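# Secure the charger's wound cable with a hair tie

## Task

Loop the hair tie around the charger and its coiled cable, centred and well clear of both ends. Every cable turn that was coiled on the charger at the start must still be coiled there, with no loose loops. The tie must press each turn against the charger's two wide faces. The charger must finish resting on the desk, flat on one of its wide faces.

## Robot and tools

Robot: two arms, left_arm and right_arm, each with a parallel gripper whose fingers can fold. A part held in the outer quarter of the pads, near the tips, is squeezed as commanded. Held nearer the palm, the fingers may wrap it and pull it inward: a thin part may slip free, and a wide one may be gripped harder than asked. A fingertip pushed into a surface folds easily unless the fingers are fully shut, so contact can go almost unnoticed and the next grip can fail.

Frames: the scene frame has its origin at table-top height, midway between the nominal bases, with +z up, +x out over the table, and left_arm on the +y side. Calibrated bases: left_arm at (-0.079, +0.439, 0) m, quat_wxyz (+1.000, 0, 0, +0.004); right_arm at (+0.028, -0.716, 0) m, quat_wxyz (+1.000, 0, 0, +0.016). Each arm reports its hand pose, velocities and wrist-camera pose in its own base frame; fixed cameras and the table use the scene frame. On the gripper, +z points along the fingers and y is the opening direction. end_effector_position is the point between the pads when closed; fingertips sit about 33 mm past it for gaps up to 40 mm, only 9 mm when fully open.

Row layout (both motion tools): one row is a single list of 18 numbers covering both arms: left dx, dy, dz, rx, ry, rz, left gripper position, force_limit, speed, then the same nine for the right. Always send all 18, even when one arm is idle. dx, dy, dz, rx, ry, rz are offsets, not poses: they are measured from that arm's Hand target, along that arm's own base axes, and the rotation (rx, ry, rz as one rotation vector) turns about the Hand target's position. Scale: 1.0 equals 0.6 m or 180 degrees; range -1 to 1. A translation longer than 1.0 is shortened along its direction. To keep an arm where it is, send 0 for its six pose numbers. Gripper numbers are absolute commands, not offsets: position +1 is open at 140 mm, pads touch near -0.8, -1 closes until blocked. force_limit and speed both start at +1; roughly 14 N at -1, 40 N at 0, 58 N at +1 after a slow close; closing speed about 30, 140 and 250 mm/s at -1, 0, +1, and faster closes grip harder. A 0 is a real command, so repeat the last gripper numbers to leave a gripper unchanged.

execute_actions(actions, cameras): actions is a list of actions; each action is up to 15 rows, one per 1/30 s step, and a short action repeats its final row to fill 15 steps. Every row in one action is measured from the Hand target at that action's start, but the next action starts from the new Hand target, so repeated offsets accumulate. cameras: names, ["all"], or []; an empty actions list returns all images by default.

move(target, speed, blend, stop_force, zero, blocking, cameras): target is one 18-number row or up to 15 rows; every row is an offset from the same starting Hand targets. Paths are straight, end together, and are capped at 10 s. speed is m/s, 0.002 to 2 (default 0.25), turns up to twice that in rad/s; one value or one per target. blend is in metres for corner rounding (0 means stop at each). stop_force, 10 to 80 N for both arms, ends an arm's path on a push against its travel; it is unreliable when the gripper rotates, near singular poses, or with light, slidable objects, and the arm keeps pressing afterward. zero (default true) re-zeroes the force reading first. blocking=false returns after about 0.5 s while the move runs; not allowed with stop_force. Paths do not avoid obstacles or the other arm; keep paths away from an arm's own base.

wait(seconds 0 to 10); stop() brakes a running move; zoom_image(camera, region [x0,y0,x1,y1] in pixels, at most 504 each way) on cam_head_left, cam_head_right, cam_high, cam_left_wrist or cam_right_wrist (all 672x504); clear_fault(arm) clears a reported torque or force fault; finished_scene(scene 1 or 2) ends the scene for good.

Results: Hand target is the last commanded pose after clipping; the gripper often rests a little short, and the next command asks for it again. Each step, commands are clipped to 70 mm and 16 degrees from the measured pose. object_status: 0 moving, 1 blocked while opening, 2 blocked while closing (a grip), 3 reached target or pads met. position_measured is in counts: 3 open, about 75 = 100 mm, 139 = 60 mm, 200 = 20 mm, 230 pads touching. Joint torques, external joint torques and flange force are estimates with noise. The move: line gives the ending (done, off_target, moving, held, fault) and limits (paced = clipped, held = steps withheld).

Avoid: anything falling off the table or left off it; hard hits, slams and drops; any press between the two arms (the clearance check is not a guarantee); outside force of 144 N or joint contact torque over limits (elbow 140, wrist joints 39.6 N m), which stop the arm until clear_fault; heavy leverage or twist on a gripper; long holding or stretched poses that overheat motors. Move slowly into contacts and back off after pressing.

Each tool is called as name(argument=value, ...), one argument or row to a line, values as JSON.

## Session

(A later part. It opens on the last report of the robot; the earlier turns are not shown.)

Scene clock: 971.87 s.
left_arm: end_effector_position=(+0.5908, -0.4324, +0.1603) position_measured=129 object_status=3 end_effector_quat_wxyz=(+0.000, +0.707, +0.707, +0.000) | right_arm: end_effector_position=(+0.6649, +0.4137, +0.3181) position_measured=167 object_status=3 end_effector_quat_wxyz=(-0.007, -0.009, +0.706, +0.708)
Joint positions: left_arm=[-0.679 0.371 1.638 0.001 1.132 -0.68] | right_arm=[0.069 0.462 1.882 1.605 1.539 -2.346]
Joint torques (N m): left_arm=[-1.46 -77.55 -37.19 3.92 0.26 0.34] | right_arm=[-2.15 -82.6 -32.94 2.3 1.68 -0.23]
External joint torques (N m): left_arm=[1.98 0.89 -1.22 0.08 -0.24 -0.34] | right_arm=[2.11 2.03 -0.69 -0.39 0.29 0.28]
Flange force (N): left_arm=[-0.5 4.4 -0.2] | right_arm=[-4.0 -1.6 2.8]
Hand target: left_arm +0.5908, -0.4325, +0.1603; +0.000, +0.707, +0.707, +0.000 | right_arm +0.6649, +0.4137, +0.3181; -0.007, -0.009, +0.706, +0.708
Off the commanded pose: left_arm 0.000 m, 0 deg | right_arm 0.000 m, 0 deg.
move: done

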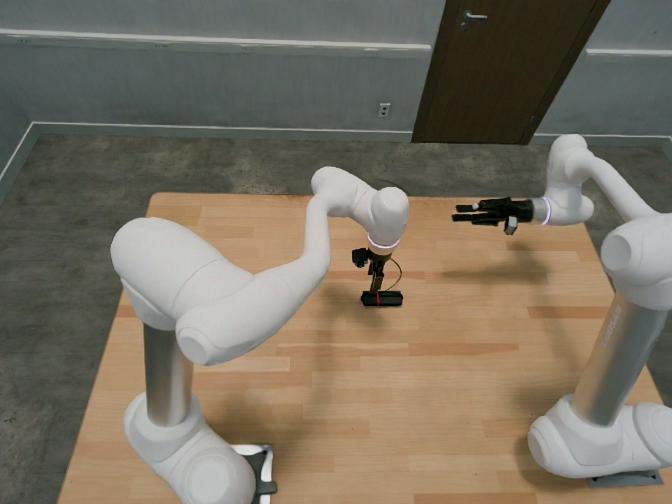

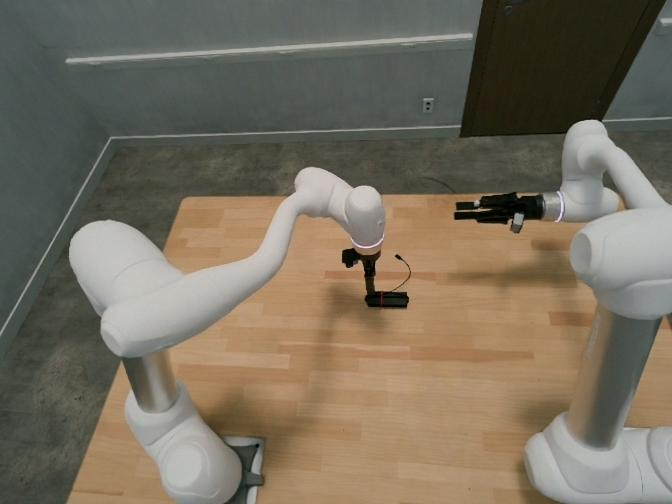

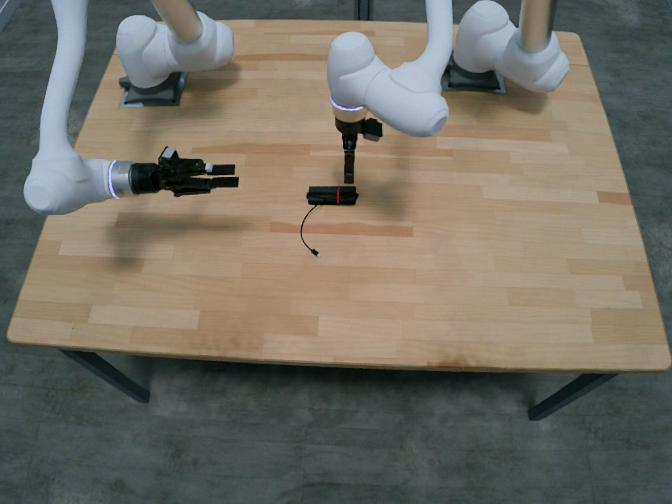

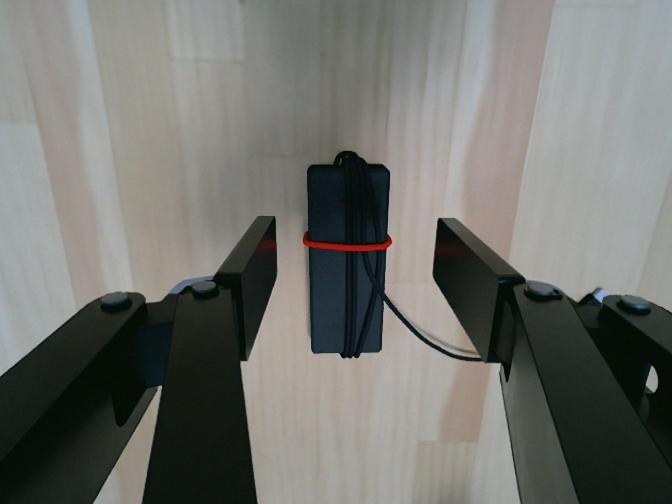

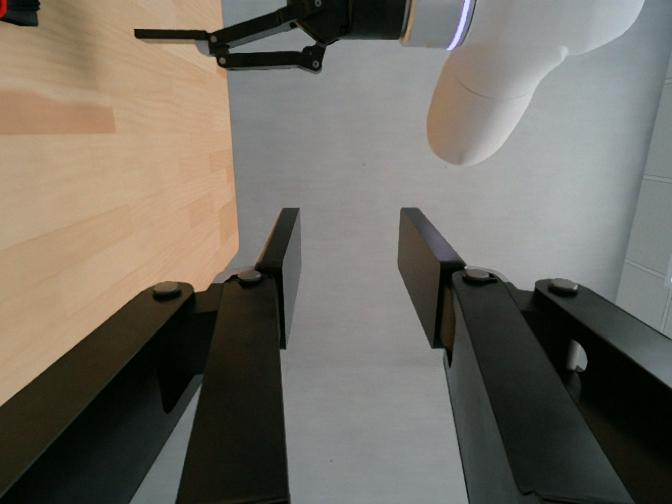

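move(
  target=[
    [0,0,0,0,0,0,0,0,-1,-0.05,-0.2,0.1,0,0,0,-0.3,0,-1],
    [0.127,-0.205,0,0,0,0.389,-0.2,0,-1,-0.05,-0.25,0.1,0,0,0,-0.3,0,-1],
  ],
  speed=0.2,
  cameras=["cam_left_wrist","cam_high"],
)

Scene clock: 989.53 s.
left_arm: end_effector_position=(+0.6670, -0.5555, +0.1603) position_measured=154 object_status=0 end_effector_quat_wxyz=(+0.000, +0.173, +0.985, +0.000) | right_arm: end_effector_position=(+0.6349, +0.2637, +0.3781) position_measured=167 object_status=3 end_effector_quat_wxyz=(-0.007, -0.009, +0.706, +0.708)
Joint positions: left_arm=[-0.734 0.577 1.321 0.001 1.245 -1.957] | right_arm=[-0.16 0.354 1.909 1.455 1.713 -2.273]
Joint torques (N m): left_arm=[-1.77 -98.37 -38.73 4.04 0.26 0.35] | right_arm=[-2.01 -73.51 -34.34 2.95 1.55 -0.26]
External joint torques (N m): left_arm=[1.51 1.15 -1.44 0.07 -0.22 -0.35] | right_arm=[1.98 1.94 -0.78 -0.42 0.26 0.31]
Flange force (N): left_arm=[-5.5 -0.6 -0.5] | right_arm=[-4.7 -1.1 1.8]
Hand target: left_arm +0.6670, -0.5555, +0.1603; +0.000, +0.173, +0.985, +0.000 | right_arm +0.6349, +0.2637, +0.3781; -0.007, -0.009, +0.706, +0.708
Off the commanded pose: left_arm 0.000 m, 0 deg | right_arm 0.000 m, 0 deg.
move: done
Images, in order (width x height): cam_high 672x504, cam_left_wrist 672x504.

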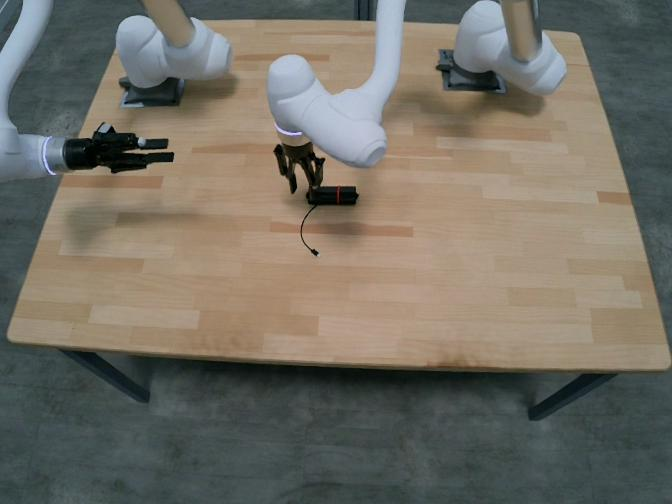

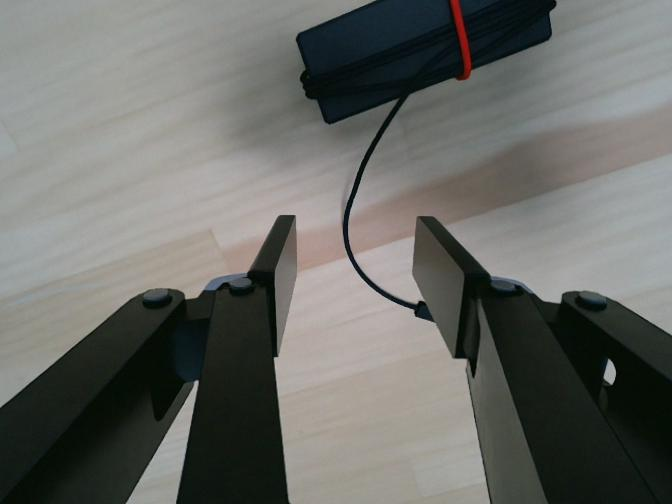

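move(
  target=[0,0,-0.2055,0,0,0,-0.2,0,-1,0,0,0,0,0,0,-0.3,0,-1],
  speed=0.1,
  cameras=["cam_left_wrist"],
)

move(
  target=[0,0,0,0,0,0,-1,-0.6,-1,0,0,0,0,0,0,-0.3,0,-1],
)

wait(
  seconds=0.7,
  cameras=["cam_left_wrist"],
)

Scene clock: 995.23 s.
left_arm: end_effector_position=(+0.6670, -0.5555, +0.0371) position_measured=154 object_status=3 end_effector_quat_wxyz=(+0.000, +0.173, +0.985, +0.000) | right_arm: end_effector_position=(+0.6349, +0.2637, +0.3781) position_measured=167 object_status=3 end_effector_quat_wxyz=(-0.007, -0.009, +0.706, +0.708)
Joint positions: left_arm=[-0.734 0.659 1.422 0.001 1.061 -1.958] | right_arm=[-0.16 0.354 1.909 1.455 1.713 -2.273]
Joint torques (N m): left_arm=[-1.2 -101.65 -35.75 3.7 0.28 0.34] | right_arm=[-1.88 -73.22 -34.33 2.93 1.56 -0.24]
External joint torques (N m): left_arm=[0.98 0.66 -1.24 0.08 -0.25 -0.34] | right_arm=[1.93 2.26 -0.68 -0.43 0.23 0.29]
Flange force (N): left_arm=[-3.8 -0.6 0.1] | right_arm=[-4.9 -1.6 1.7]
Hand target: left_arm +0.6670, -0.5555, +0.0370; +0.000, +0.173, +0.985, +0.000 | right_arm +0.6349, +0.2637, +0.3781; -0.007, -0.009, +0.706, +0.708
Off the commanded pose: left_arm 0.000 m, 0 deg | right_arm 0.000 m, 0 deg.
move: done
Images, in order (width x height): cam_left_wrist 672x504.

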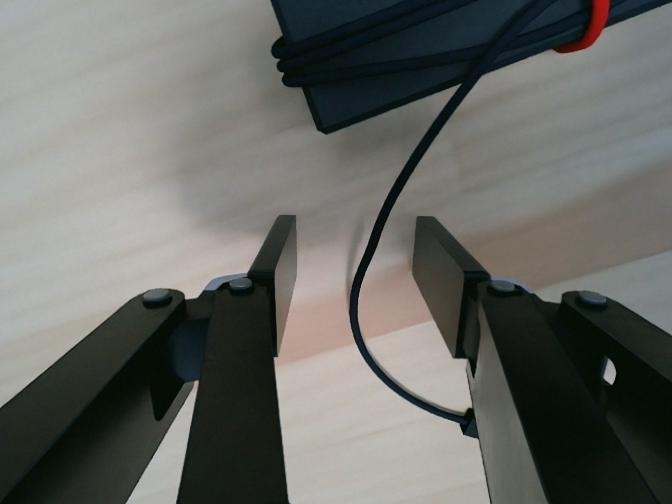

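Scene clock: 996.93 s.
left_arm: end_effector_position=(+0.6670, -0.5555, +0.0370) position_measured=226 object_status=0 end_effector_quat_wxyz=(+0.000, +0.173, +0.985, +0.000) | right_arm: end_effector_position=(+0.6349, +0.2637, +0.3781) position_measured=167 object_status=3 end_effector_quat_wxyz=(-0.007, -0.009, +0.706, +0.708)
Joint positions: left_arm=[-0.734 0.659 1.422 0.001 1.061 -1.958] | right_arm=[-0.16 0.354 1.909 1.455 1.713 -2.273]
Joint torques (N m): left_arm=[-1.34 -102.28 -35.8 3.67 0.2 0.31] | right_arm=[-2.19 -73.43 -34.44 2.95 1.56 -0.26]
External joint torques (N m): left_arm=[1.33 1.47 -1.09 0.1 -0.16 -0.31] | right_arm=[2.06 1.73 -0.61 -0.42 0.25 0.31]
Flange force (N): left_arm=[-4.8 -0.5 0.7] | right_arm=[-4.1 -1.0 2.0]
Hand target: left_arm +0.6670, -0.5555, +0.0370; +0.000, +0.173, +0.985, +0.000 | right_arm +0.6349, +0.2637, +0.3781; -0.007, -0.009, +0.706, +0.708
Off the commanded pose: left_arm 0.000 m, 0 deg | right_arm 0.000 m, 0 deg.
move: done

Scene clock: 997.63 s.
left_arm: end_effector_position=(+0.6670, -0.5555, +0.0370) position_measured=226 object_status=2 end_effector_quat_wxyz=(+0.000, +0.173, +0.985, +0.000) | right_arm: end_effector_position=(+0.6349, +0.2637, +0.3781) position_measured=167 object_status=3 end_effector_quat_wxyz=(-0.007, -0.009, +0.706, +0.708)
Joint positions: left_arm=[-0.734 0.659 1.422 0.001 1.061 -1.958] | right_arm=[-0.16 0.354 1.909 1.455 1.713 -2.273]
Joint torques (N m): left_arm=[-1.28 -101.93 -35.89 3.67 0.21 0.3] | right_arm=[-2.16 -73.31 -34.37 2.92 1.53 -0.27]
External joint torques (N m): left_arm=[1.37 0.52 -1.19 0.14 -0.17 -0.3] | right_arm=[2.22 1.56 -0.78 -0.4 0.29 0.32]
Flange force (N): left_arm=[-3.8 -0.1 -0.1] | right_arm=[-4.3 -0.7 2.2]
Hand target: left_arm +0.6670, -0.5555, +0.0370; +0.000, +0.173, +0.985, +0.000 | right_arm +0.6349, +0.2637, +0.3781; -0.007, -0.009, +0.706, +0.708
Tool commands: left_gripper/position=-1.0 left_gripper/force_limit=-0.6 left_gripper/speed=-1.0 right_gripper/position=-0.3 right_gripper/force_limit=+0.0 right_gripper/speed=-1.0
Off the commanded pose: left_arm 0.000 m, 0 deg | right_arm 0.000 m, 0 deg.
wait: 0.70 s; at rest by 0.17 s
Images, in order (width x height): cam_left_wrist 672x504.

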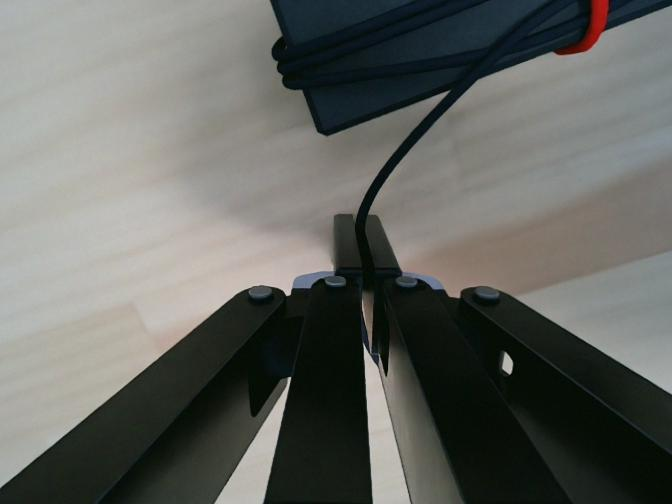

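move(
  target=[
    [-0.02,0.0,0.09,0,0,-0.1,-1,-0.6,-1,0,0,0,0,0,0,-0.3,0,-1],
    [-0.12,-0.02,0.09,0,0,-0.3,-1,-0.6,-1,0,0,0,0,0,0,-0.3,0,-1],
    [-0.187,-0.008,0.08,0,0,-0.444,-1,-0.6,-1,0,0,0,0,0,0,-0.3,0,-1],
  ],
  speed=0.08,
  blend=0.01,
  cameras=["cam_left_wrist","cam_high"],
)

zoom_image(
  camera="cam_high",
  region=[270, 140, 390, 240],
)

Scene clock: 1012.80 s.
left_arm: end_effector_position=(+0.5548, -0.5603, +0.0850) position_measured=226 object_status=2 end_effector_quat_wxyz=(+0.000, +0.765, +0.644, +0.000) | right_arm: end_effector_position=(+0.6349, +0.2637, +0.3781) position_measured=167 object_status=3 end_effector_quat_wxyz=(-0.007, -0.009, +0.706, +0.708)
Joint positions: left_arm=[-0.834 0.508 1.58 0.001 1.053 -0.662] | right_arm=[-0.16 0.354 1.909 1.455 1.713 -2.273]
Joint torques (N m): left_arm=[-1.42 -88.82 -35.61 3.69 0.26 0.32] | right_arm=[-1.89 -73.4 -34.37 2.93 1.54 -0.25]
External joint torques (N m): left_arm=[1.48 0.85 -1.3 0.13 -0.24 -0.32] | right_arm=[1.81 2.01 -0.59 -0.41 0.28 0.3]
Flange force (N): left_arm=[-1.1 4.1 0.1] | right_arm=[-4.3 -1.3 1.5]
Hand target: left_arm +0.5548, -0.5603, +0.0850; +0.000, +0.765, +0.644, +0.000 | right_arm +0.6349, +0.2637, +0.3781; -0.007, -0.009, +0.706, +0.708
Off the commanded pose: left_arm 0.000 m, 0 deg | right_arm 0.000 m, 0 deg.
move: done
Images, in order (width x height): cam_high 672x504, cam_left_wrist 672x504.

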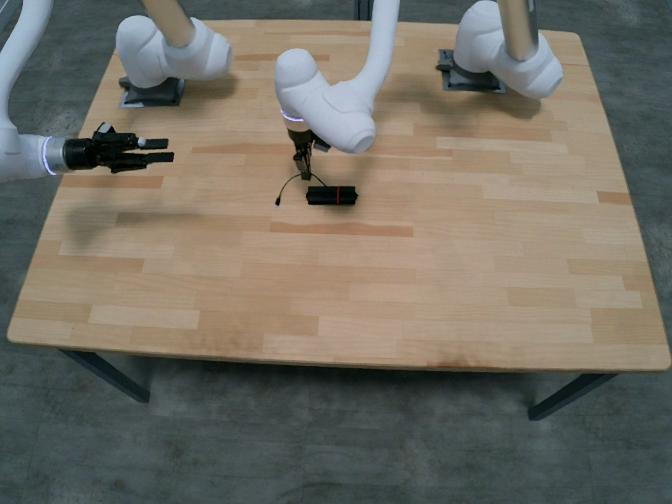

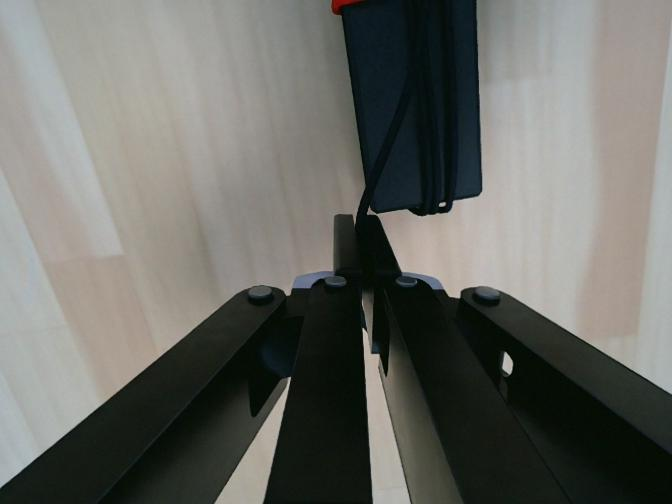

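Scaled by 4.200.

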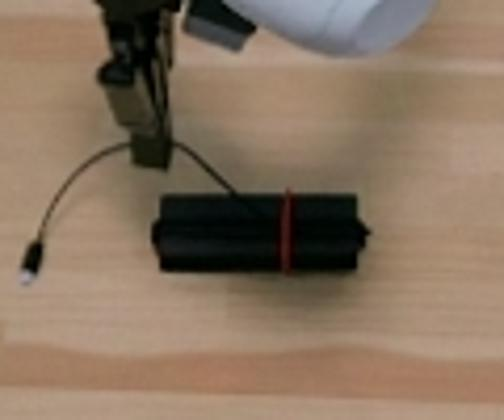

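move(
  target=[0,0,-0.075,0,0,0,-1,-0.6,-1,0,0,0,0,0,0,-0.3,0,-1],
  speed=0.06,
)

move(
  target=[0,0,0,0,0,0,-0.5,-0.6,-1,0,0,0,0,0,0,-0.3,0,-1],
)

move(
  target=[0,0,0.2,0,0,0,-0.3,-0.6,-1,0,0,0,0,0,0,-0.3,0,-1],
  speed=0.1,
  cameras=["cam_left_wrist","cam_high"],
)

zoom_image(
  camera="cam_high",
  region=[270, 140, 390, 240],
)

Scene clock: 1018.67 s.
left_arm: end_effector_position=(+0.5548, -0.5603, +0.0401) position_measured=226 object_status=2 end_effector_quat_wxyz=(+0.000, +0.765, +0.644, +0.000) | right_arm: end_effector_position=(+0.6349, +0.2637, +0.3781) position_measured=167 object_status=3 end_effector_quat_wxyz=(-0.007, -0.009, +0.706, +0.708)
Joint positions: left_arm=[-0.834 0.546 1.612 0.001 0.983 -0.662] | right_arm=[-0.16 0.354 1.909 1.455 1.713 -2.273]
Joint torques (N m): left_arm=[-0.95 -90.88 -33.93 3.62 0.25 0.26] | right_arm=[-2.19 -73.33 -34.38 2.94 1.51 -0.22]
External joint torques (N m): left_arm=[1.44 1.05 -1.4 0.05 -0.23 -0.27] | right_arm=[2.1 1.61 -0.75 -0.42 0.31 0.27]
Flange force (N): left_arm=[-1.4 4.5 0.4] | right_arm=[-4.2 -0.8 2.0]
Hand target: left_arm +0.5548, -0.5603, +0.0400; +0.000, +0.765, +0.644, +0.000 | right_arm +0.6349, +0.2637, +0.3781; -0.007, -0.009, +0.706, +0.708
Off the commanded pose: left_arm 0.000 m, 0 deg | right_arm 0.000 m, 0 deg.
move: done

Scene clock: 1019.67 s.
left_arm: end_effector_position=(+0.5548, -0.5603, +0.0400) position_measured=192 object_status=0 end_effector_quat_wxyz=(+0.000, +0.765, +0.644, +0.000) | right_arm: end_effector_position=(+0.6349, +0.2637, +0.3781) position_measured=167 object_status=3 end_effector_quat_wxyz=(-0.007, -0.009, +0.706, +0.708)
Joint positions: left_arm=[-0.834 0.546 1.612 0.001 0.983 -0.662] | right_arm=[-0.16 0.354 1.909 1.455 1.713 -2.273]
Joint torques (N m): left_arm=[-1.17 -90.57 -34.06 3.65 0.13 0.33] | right_arm=[-1.84 -73.33 -34.35 2.95 1.55 -0.23]
External joint torques (N m): left_arm=[1.01 0.73 -1.31 0.02 -0.11 -0.33] | right_arm=[1.83 1.57 -0.81 -0.42 0.27 0.28]
Flange force (N): left_arm=[-1.6 3.7 0.0] | right_arm=[-4.2 -0.7 1.6]
Hand target: left_arm +0.5548, -0.5603, +0.0400; +0.000, +0.765, +0.644, +0.000 | right_arm +0.6349, +0.2637, +0.3781; -0.007, -0.009, +0.706, +0.708
Off the commanded pose: left_arm 0.000 m, 0 deg | right_arm 0.000 m, 0 deg.
move: done

Scene clock: 1021.20 s.
left_arm: end_effector_position=(+0.5548, -0.5602, +0.1600) position_measured=167 object_status=3 end_effector_quat_wxyz=(+0.000, +0.765, +0.644, +0.000) | right_arm: end_effector_position=(+0.6349, +0.2637, +0.3781) position_measured=167 object_status=3 end_effector_quat_wxyz=(-0.007, -0.009, +0.706, +0.708)
Joint positions: left_arm=[-0.834 0.455 1.515 0.001 1.172 -0.662] | right_arm=[-0.16 0.354 1.909 1.455 1.713 -2.273]
Joint torques (N m): left_arm=[-1.37 -86.3 -37.55 3.95 0.28 0.27] | right_arm=[-1.79 -73.33 -34.4 2.94 1.55 -0.28]
External joint torques (N m): left_arm=[1.11 1.09 -1.57 0.09 -0.26 -0.27] | right_arm=[1.78 2.09 -0.54 -0.43 0.26 0.33]
Flange force (N): left_arm=[-2.1 4.7 -0.4] | right_arm=[-4.3 -1.4 1.5]
Hand target: left_arm +0.5548, -0.5603, +0.1600; +0.000, +0.765, +0.644, +0.000 | right_arm +0.6349, +0.2637, +0.3781; -0.007, -0.009, +0.706, +0.708
Off the commanded pose: left_arm 0.000 m, 0 deg | right_arm 0.000 m, 0 deg.
move: done
Images, in order (width x height): cam_high 672x504, cam_left_wrist 672x504.

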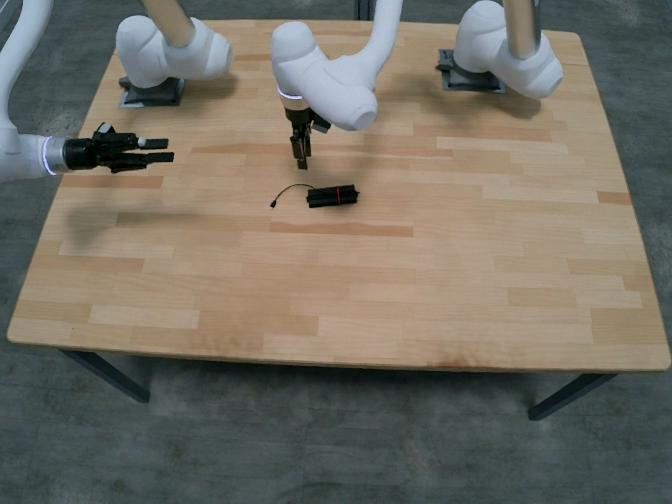

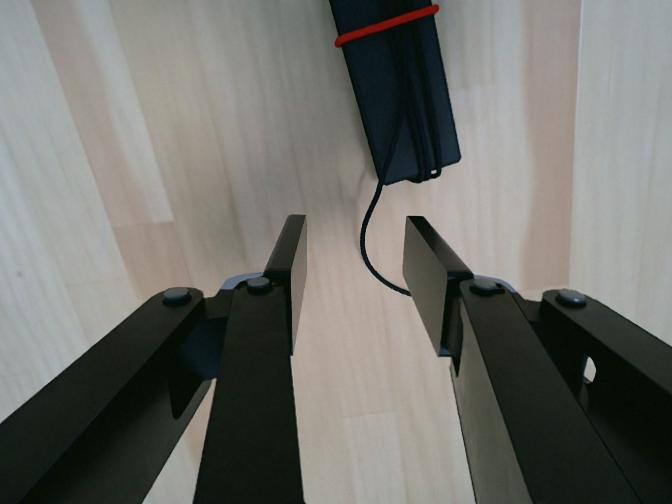

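Scaled by 4.200.

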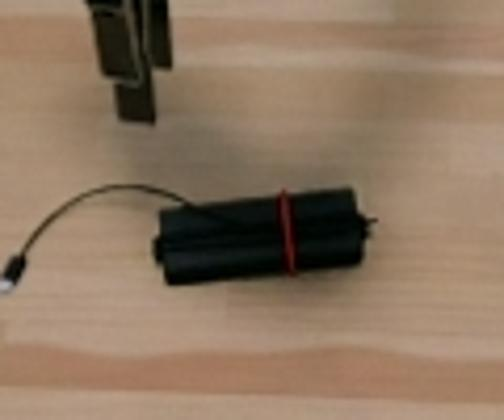

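move(
  target=[
    [0.027,-0.019,0,0,0,0,-0.3,-0.6,-1,0,0,0,0,0,0,-0.3,0,-1],
    [0.027,-0.019,-0.205,0,0,0,-0.3,-0.6,-1,0,0,0,0,0,0,-0.3,0,-1],
  ],
  speed=0.1,
  cameras=["cam_left_wrist"],
)

Scene clock: 1029.20 s.
left_arm: end_effector_position=(+0.5710, -0.5717, +0.0371) position_measured=167 object_status=3 end_effector_quat_wxyz=(+0.000, +0.765, +0.644, +0.000) | right_arm: end_effector_position=(+0.6349, +0.2637, +0.3781) position_measured=167 object_status=3 end_effector_quat_wxyz=(-0.007, -0.009, +0.706, +0.708)
Joint positions: left_arm=[-0.829 0.575 1.569 0.001 0.997 -0.657] | right_arm=[-0.16 0.354 1.909 1.455 1.713 -2.273]
Joint torques (N m): left_arm=[-1.38 -93.44 -34.39 3.59 0.28 0.38] | right_arm=[-2.28 -73.33 -34.45 2.93 1.54 -0.24]
External joint torques (N m): left_arm=[0.9 1.07 -1.21 0.08 -0.26 -0.38] | right_arm=[2.34 2.45 -0.33 -0.44 0.26 0.29]
Flange force (N): left_arm=[-1.8 3.7 0.6] | right_arm=[-4.5 -2.0 2.3]
Hand target: left_arm +0.5710, -0.5717, +0.0370; +0.000, +0.765, +0.644, +0.000 | right_arm +0.6349, +0.2637, +0.3781; -0.007, -0.009, +0.706, +0.708
Off the commanded pose: left_arm 0.000 m, 0 deg | right_arm 0.000 m, 0 deg.
move: done
Images, in order (width x height): cam_left_wrist 672x504.

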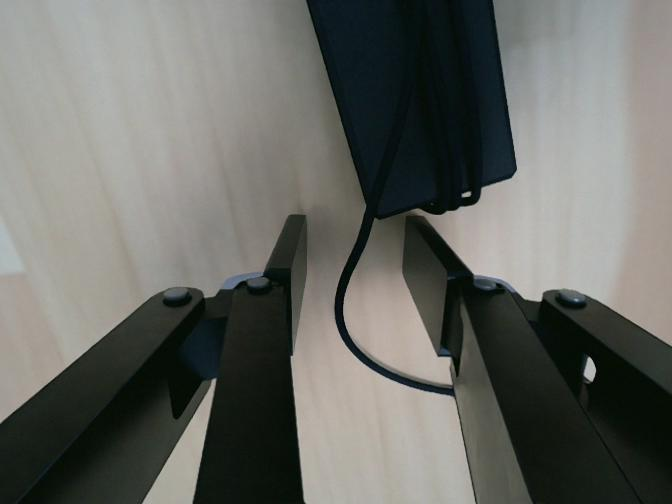

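move(
  target=[0,0,0,0,0,0,-1,-0.6,-1,0,0,0,0,0,0,-0.3,0,-1],
)

wait(
  seconds=0.5,
)

move(
  target=[
    [0.005,0.005,0.04,0,0,0,-1,-0.6,-1,0,0,0,0,0,0,-0.3,0,-1],
    [0.045,0.003,0.04,0,0,0.03,-1,-0.6,-1,0,0,0,0,0,0,-0.3,0,-1],
    [0.045,0.003,0.005,0,0,0.03,-1,-0.6,-1,0,0,0,0,0,0,-0.3,0,-1],
  ],
  speed=0.06,
  cameras=["cam_left_wrist"],
)

move(
  target=[0,0,0,0,0,0,-0.55,-0.6,-1,0,0,0,0,0,0,-0.3,0,-1],
)

move(
  target=[0,0,0.3,0,0,0,-0.3,-0.6,-1,0,0,0,0,0,0,-0.3,0,-1],
  speed=0.1,
  cameras=["cam_left_wrist","cam_high"],
)

zoom_image(
  camera="cam_high",
  region=[270, 140, 390, 240],
)

zoom_image(
  camera="cam_left_wrist",
  region=[280, 0, 540, 260],
)

Scene clock: 1037.43 s.
left_arm: end_effector_position=(+0.5710, -0.5717, +0.0370) position_measured=226 object_status=0 end_effector_quat_wxyz=(+0.000, +0.765, +0.644, +0.000) | right_arm: end_effector_position=(+0.6349, +0.2637, +0.3781) position_measured=167 object_status=3 end_effector_quat_wxyz=(-0.007, -0.009, +0.706, +0.708)
Joint positions: left_arm=[-0.829 0.575 1.569 0.001 0.997 -0.657] | right_arm=[-0.16 0.354 1.909 1.455 1.713 -2.273]
Joint torques (N m): left_arm=[-1.25 -93.51 -34.29 3.6 0.27 0.31] | right_arm=[-2.11 -73.22 -34.4 2.94 1.57 -0.24]
External joint torques (N m): left_arm=[1.84 0.92 -1.3 0.11 -0.25 -0.31] | right_arm=[2.22 2.2 -0.46 -0.44 0.23 0.29]
Flange force (N): left_arm=[-0.8 4.5 0.4] | right_arm=[-4.5 -1.6 2.2]
Hand target: left_arm +0.5710, -0.5717, +0.0370; +0.000, +0.765, +0.644, +0.000 | right_arm +0.6349, +0.2637, +0.3781; -0.007, -0.009, +0.706, +0.708
Off the commanded pose: left_arm 0.000 m, 0 deg | right_arm 0.000 m, 0 deg.
move: done

Scene clock: 1037.93 s.
left_arm: end_effector_position=(+0.5710, -0.5717, +0.0370) position_measured=226 object_status=2 end_effector_quat_wxyz=(+0.000, +0.765, +0.644, +0.000) | right_arm: end_effector_position=(+0.6349, +0.2637, +0.3781) position_measured=167 object_status=3 end_effector_quat_wxyz=(-0.007, -0.009, +0.706, +0.708)
Joint positions: left_arm=[-0.829 0.575 1.569 0.001 0.997 -0.657] | right_arm=[-0.16 0.354 1.909 1.455 1.713 -2.273]
Joint torques (N m): left_arm=[-1.33 -93.42 -34.23 3.55 0.27 0.28] | right_arm=[-2.17 -73.4 -34.42 2.93 1.55 -0.25]
External joint torques (N m): left_arm=[1.54 0.69 -1.42 0.15 -0.25 -0.28] | right_arm=[2.28 1.98 -0.55 -0.42 0.27 0.3]
Flange force (N): left_arm=[-1.1 4.2 0.1] | right_arm=[-4.4 -1.3 2.3]
Hand target: left_arm +0.5710, -0.5717, +0.0370; +0.000, +0.765, +0.644, +0.000 | right_arm +0.6349, +0.2637, +0.3781; -0.007, -0.009, +0.706, +0.708
Tool commands: left_gripper/position=-1.0 left_gripper/force_limit=-0.6 left_gripper/speed=-1.0 right_gripper/position=-0.3 right_gripper/force_limit=+0.0 right_gripper/speed=-1.0
Off the commanded pose: left_arm 0.000 m, 0 deg | right_arm 0.000 m, 0 deg.
wait: 0.50 s; at rest by 0.17 s

Scene clock: 1040.10 s.
left_arm: end_effector_position=(+0.5980, -0.5699, +0.0401) position_measured=226 object_status=2 end_effector_quat_wxyz=(+0.000, +0.734, +0.679, +0.000) | right_arm: end_effector_position=(+0.6349, +0.2637, +0.3781) position_measured=167 object_status=3 end_effector_quat_wxyz=(-0.007, -0.009, +0.706, +0.708)
Joint positions: left_arm=[-0.803 0.597 1.524 0.001 1.019 -0.726] | right_arm=[-0.16 0.354 1.909 1.455 1.713 -2.273]
Joint torques (N m): left_arm=[-1.29 -96.11 -34.93 3.72 0.2 0.32] | right_arm=[-2.02 -73.54 -34.39 2.96 1.53 -0.27]
External joint torques (N m): left_arm=[0.81 1.14 -1.23 0.02 -0.18 -0.32] | right_arm=[2.1 2.31 -0.56 -0.45 0.28 0.32]
Flange force (N): left_arm=[-2.3 3.8 0.5] | right_arm=[-4.8 -1.6 1.9]
Hand target: left_arm +0.5980, -0.5699, +0.0400; +0.000, +0.734, +0.679, +0.000 | right_arm +0.6349, +0.2637, +0.3781; -0.007, -0.009, +0.706, +0.708
Off the commanded pose: left_arm 0.000 m, 0 deg | right_arm 0.000 m, 0 deg.
move: done
Images, in order (width x height): cam_left_wrist 672x504.

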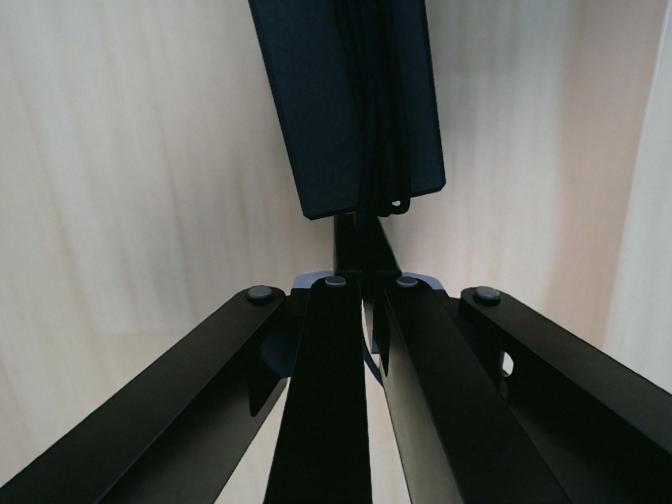

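Scene clock: 1040.93 s.
left_arm: end_effector_position=(+0.5980, -0.5699, +0.0400) position_measured=199 object_status=0 end_effector_quat_wxyz=(+0.000, +0.734, +0.679, +0.000) | right_arm: end_effector_position=(+0.6349, +0.2637, +0.3781) position_measured=167 object_status=3 end_effector_quat_wxyz=(-0.007, -0.009, +0.706, +0.708)
Joint positions: left_arm=[-0.803 0.597 1.524 0.001 1.019 -0.726] | right_arm=[-0.16 0.354 1.909 1.455 1.713 -2.273]
Joint torques (N m): left_arm=[-1.46 -96.03 -34.78 3.65 0.26 0.3] | right_arm=[-2.15 -73.26 -34.39 2.96 1.53 -0.26]
External joint torques (N m): left_arm=[1.15 0.81 -1.43 0.1 -0.24 -0.3] | right_arm=[2.2 1.83 -0.64 -0.46 0.28 0.31]
Flange force (N): left_arm=[-1.9 4.0 0.1] | right_arm=[-4.3 -1.1 2.1]
Hand target: left_arm +0.5980, -0.5699, +0.0400; +0.000, +0.734, +0.679, +0.000 | right_arm +0.6349, +0.2637, +0.3781; -0.007, -0.009, +0.706, +0.708
Off the commanded pose: left_arm 0.000 m, 0 deg | right_arm 0.000 m, 0 deg.
move: done

Scene clock: 1043.07 s.
left_arm: end_effector_position=(+0.5980, -0.5698, +0.2200) position_measured=167 object_status=3 end_effector_quat_wxyz=(+0.000, +0.734, +0.679, +0.000) | right_arm: end_effector_position=(+0.6349, +0.2637, +0.3781) position_measured=167 object_status=3 end_effector_quat_wxyz=(-0.007, -0.009, +0.706, +0.708)
Joint positions: left_arm=[-0.803 0.48 1.362 0.001 1.299 -0.725] | right_arm=[-0.16 0.354 1.909 1.455 1.713 -2.273]
Joint torques (N m): left_arm=[-1.49 -90.29 -39.45 4.15 0.23 0.26] | right_arm=[-2.03 -73.51 -34.45 2.94 1.56 -0.27]
External joint torques (N m): left_arm=[2.02 0.99 -1.4 0.11 -0.2 -0.26] | right_arm=[2.26 1.95 -0.53 -0.45 0.26 0.31]
Flange force (N): left_arm=[-1.4 5.1 -0.9] | right_arm=[-4.3 -1.3 2.2]
Hand target: left_arm +0.5980, -0.5699, +0.2200; +0.000, +0.734, +0.679, +0.000 | right_arm +0.6349, +0.2637, +0.3781; -0.007, -0.009, +0.706, +0.708
Off the commanded pose: left_arm 0.000 m, 0 deg | right_arm 0.000 m, 0 deg.
move: done
Images, in order (width x height): cam_high 672x504, cam_left_wrist 672x504.

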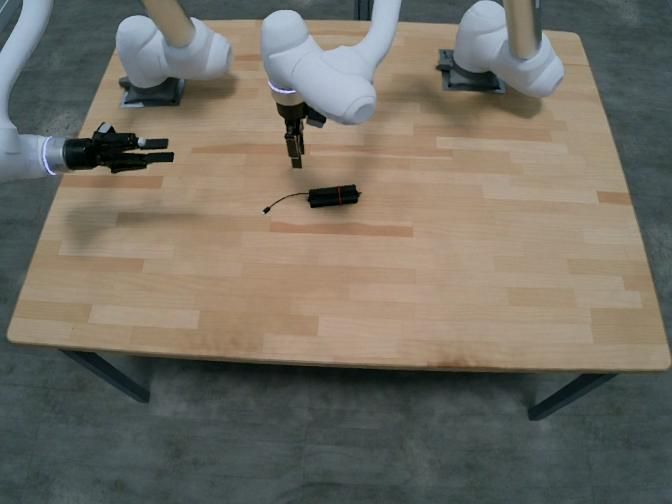

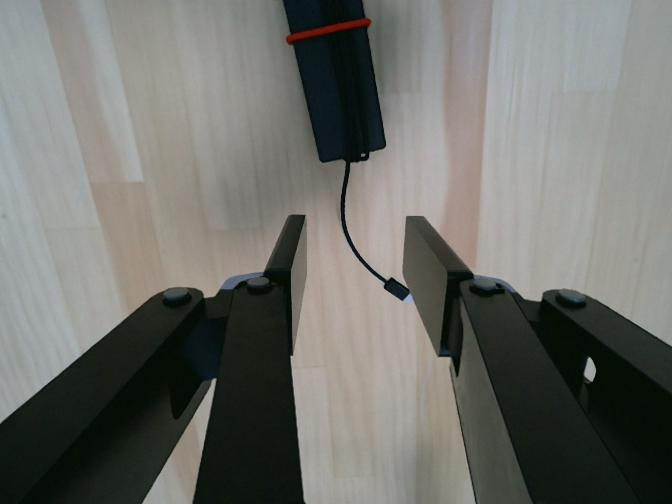

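Scaled by 4.200.

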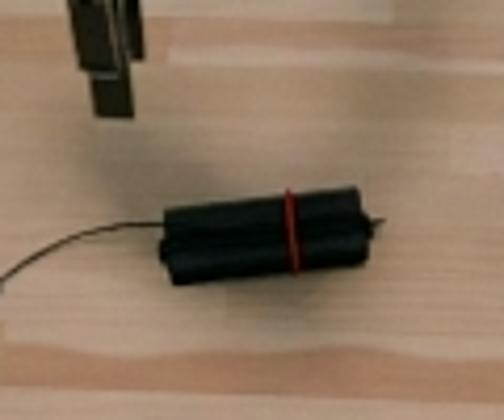

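Scaled by 1.938.

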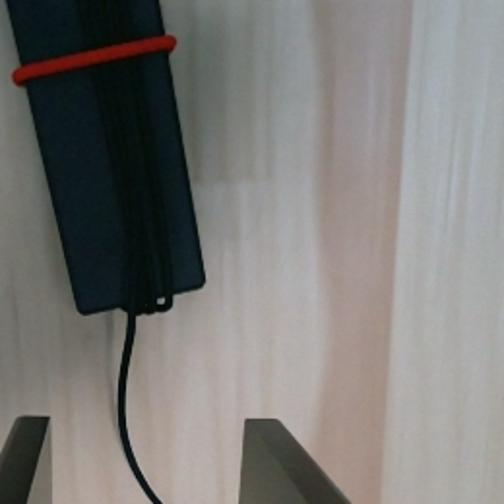

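move(
  target=[0.02,0.3,0.05,0,0,0,-0.3,-0.6,-1,0,0,0,0,0,0,-0.3,0,-1],
  cameras=["cam_left_wrist","cam_high"],
)

zoom_image(
  camera="cam_left_wrist",
  region=[220, 200, 480, 500],
)

Scene clock: 1047.07 s.
left_arm: end_effector_position=(+0.6101, -0.3899, +0.2500) position_measured=167 object_status=3 end_effector_quat_wxyz=(+0.000, +0.734, +0.679, +0.000) | right_arm: end_effector_position=(+0.6349, +0.2637, +0.3781) position_measured=167 object_status=3 end_effector_quat_wxyz=(-0.007, -0.009, +0.706, +0.708)
Joint positions: left_arm=[-0.617 0.307 1.555 0.001 1.278 -0.539] | right_arm=[-0.16 0.354 1.909 1.455 1.713 -2.273]
Joint torques (N m): left_arm=[-2.41 -73.74 -39.25 4.04 0.24 0.27] | right_arm=[-1.97 -73.33 -34.27 2.96 1.53 -0.25]
External joint torques (N m): left_arm=[2.53 1.63 -1.34 0.18 -0.22 -0.27] | right_arm=[2.19 1.32 -0.8 -0.44 0.29 0.3]
Flange force (N): left_arm=[0.2 6.2 -0.5] | right_arm=[-4.0 -0.4 2.1]
Hand target: left_arm +0.6100, -0.3899, +0.2500; +0.000, +0.734, +0.679, +0.000 | right_arm +0.6349, +0.2637, +0.3781; -0.007, -0.009, +0.706, +0.708
Off the commanded pose: left_arm 0.000 m, 0 deg | right_arm 0.000 m, 0 deg.
move: done
Images, in order (width x height): cam_high 672x504, cam_left_wrist 672x504.

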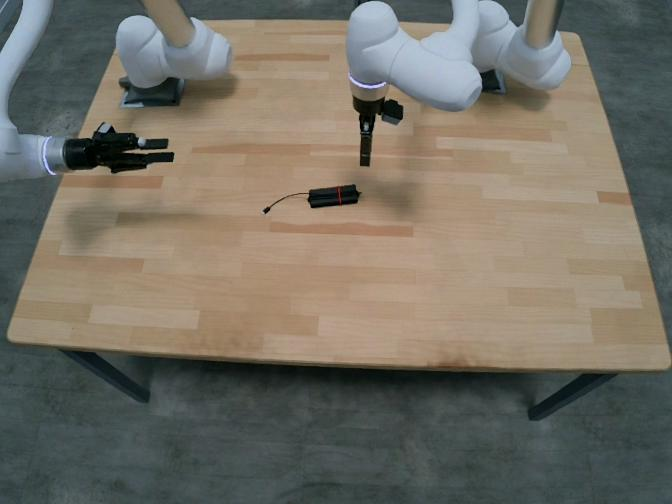

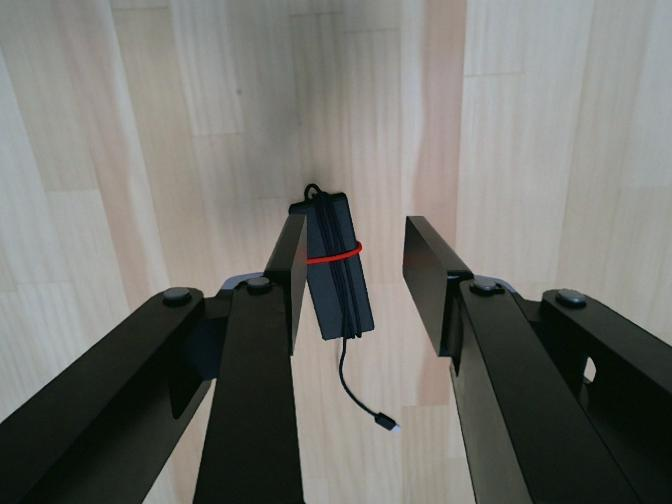

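Scaled by 1.680.

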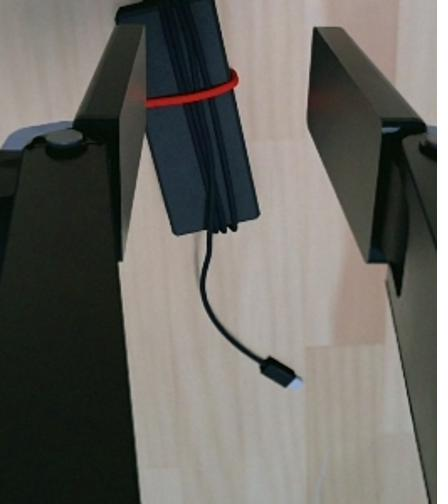

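zoom_image(
  camera="cam_left_wrist",
  region=[260, 160, 400, 300],
)

Scaled by 3.600.

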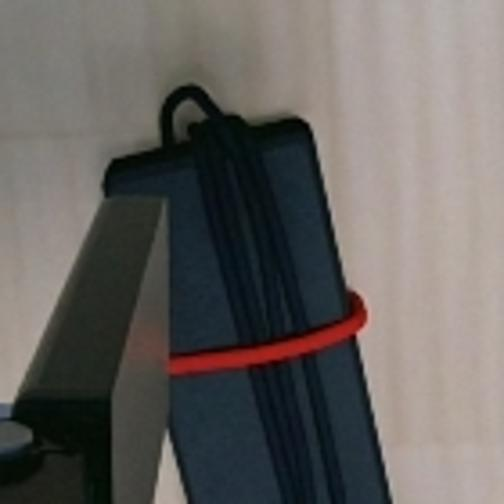

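finished_scene(
  scene=1,
)

The scene is finished: the task was done.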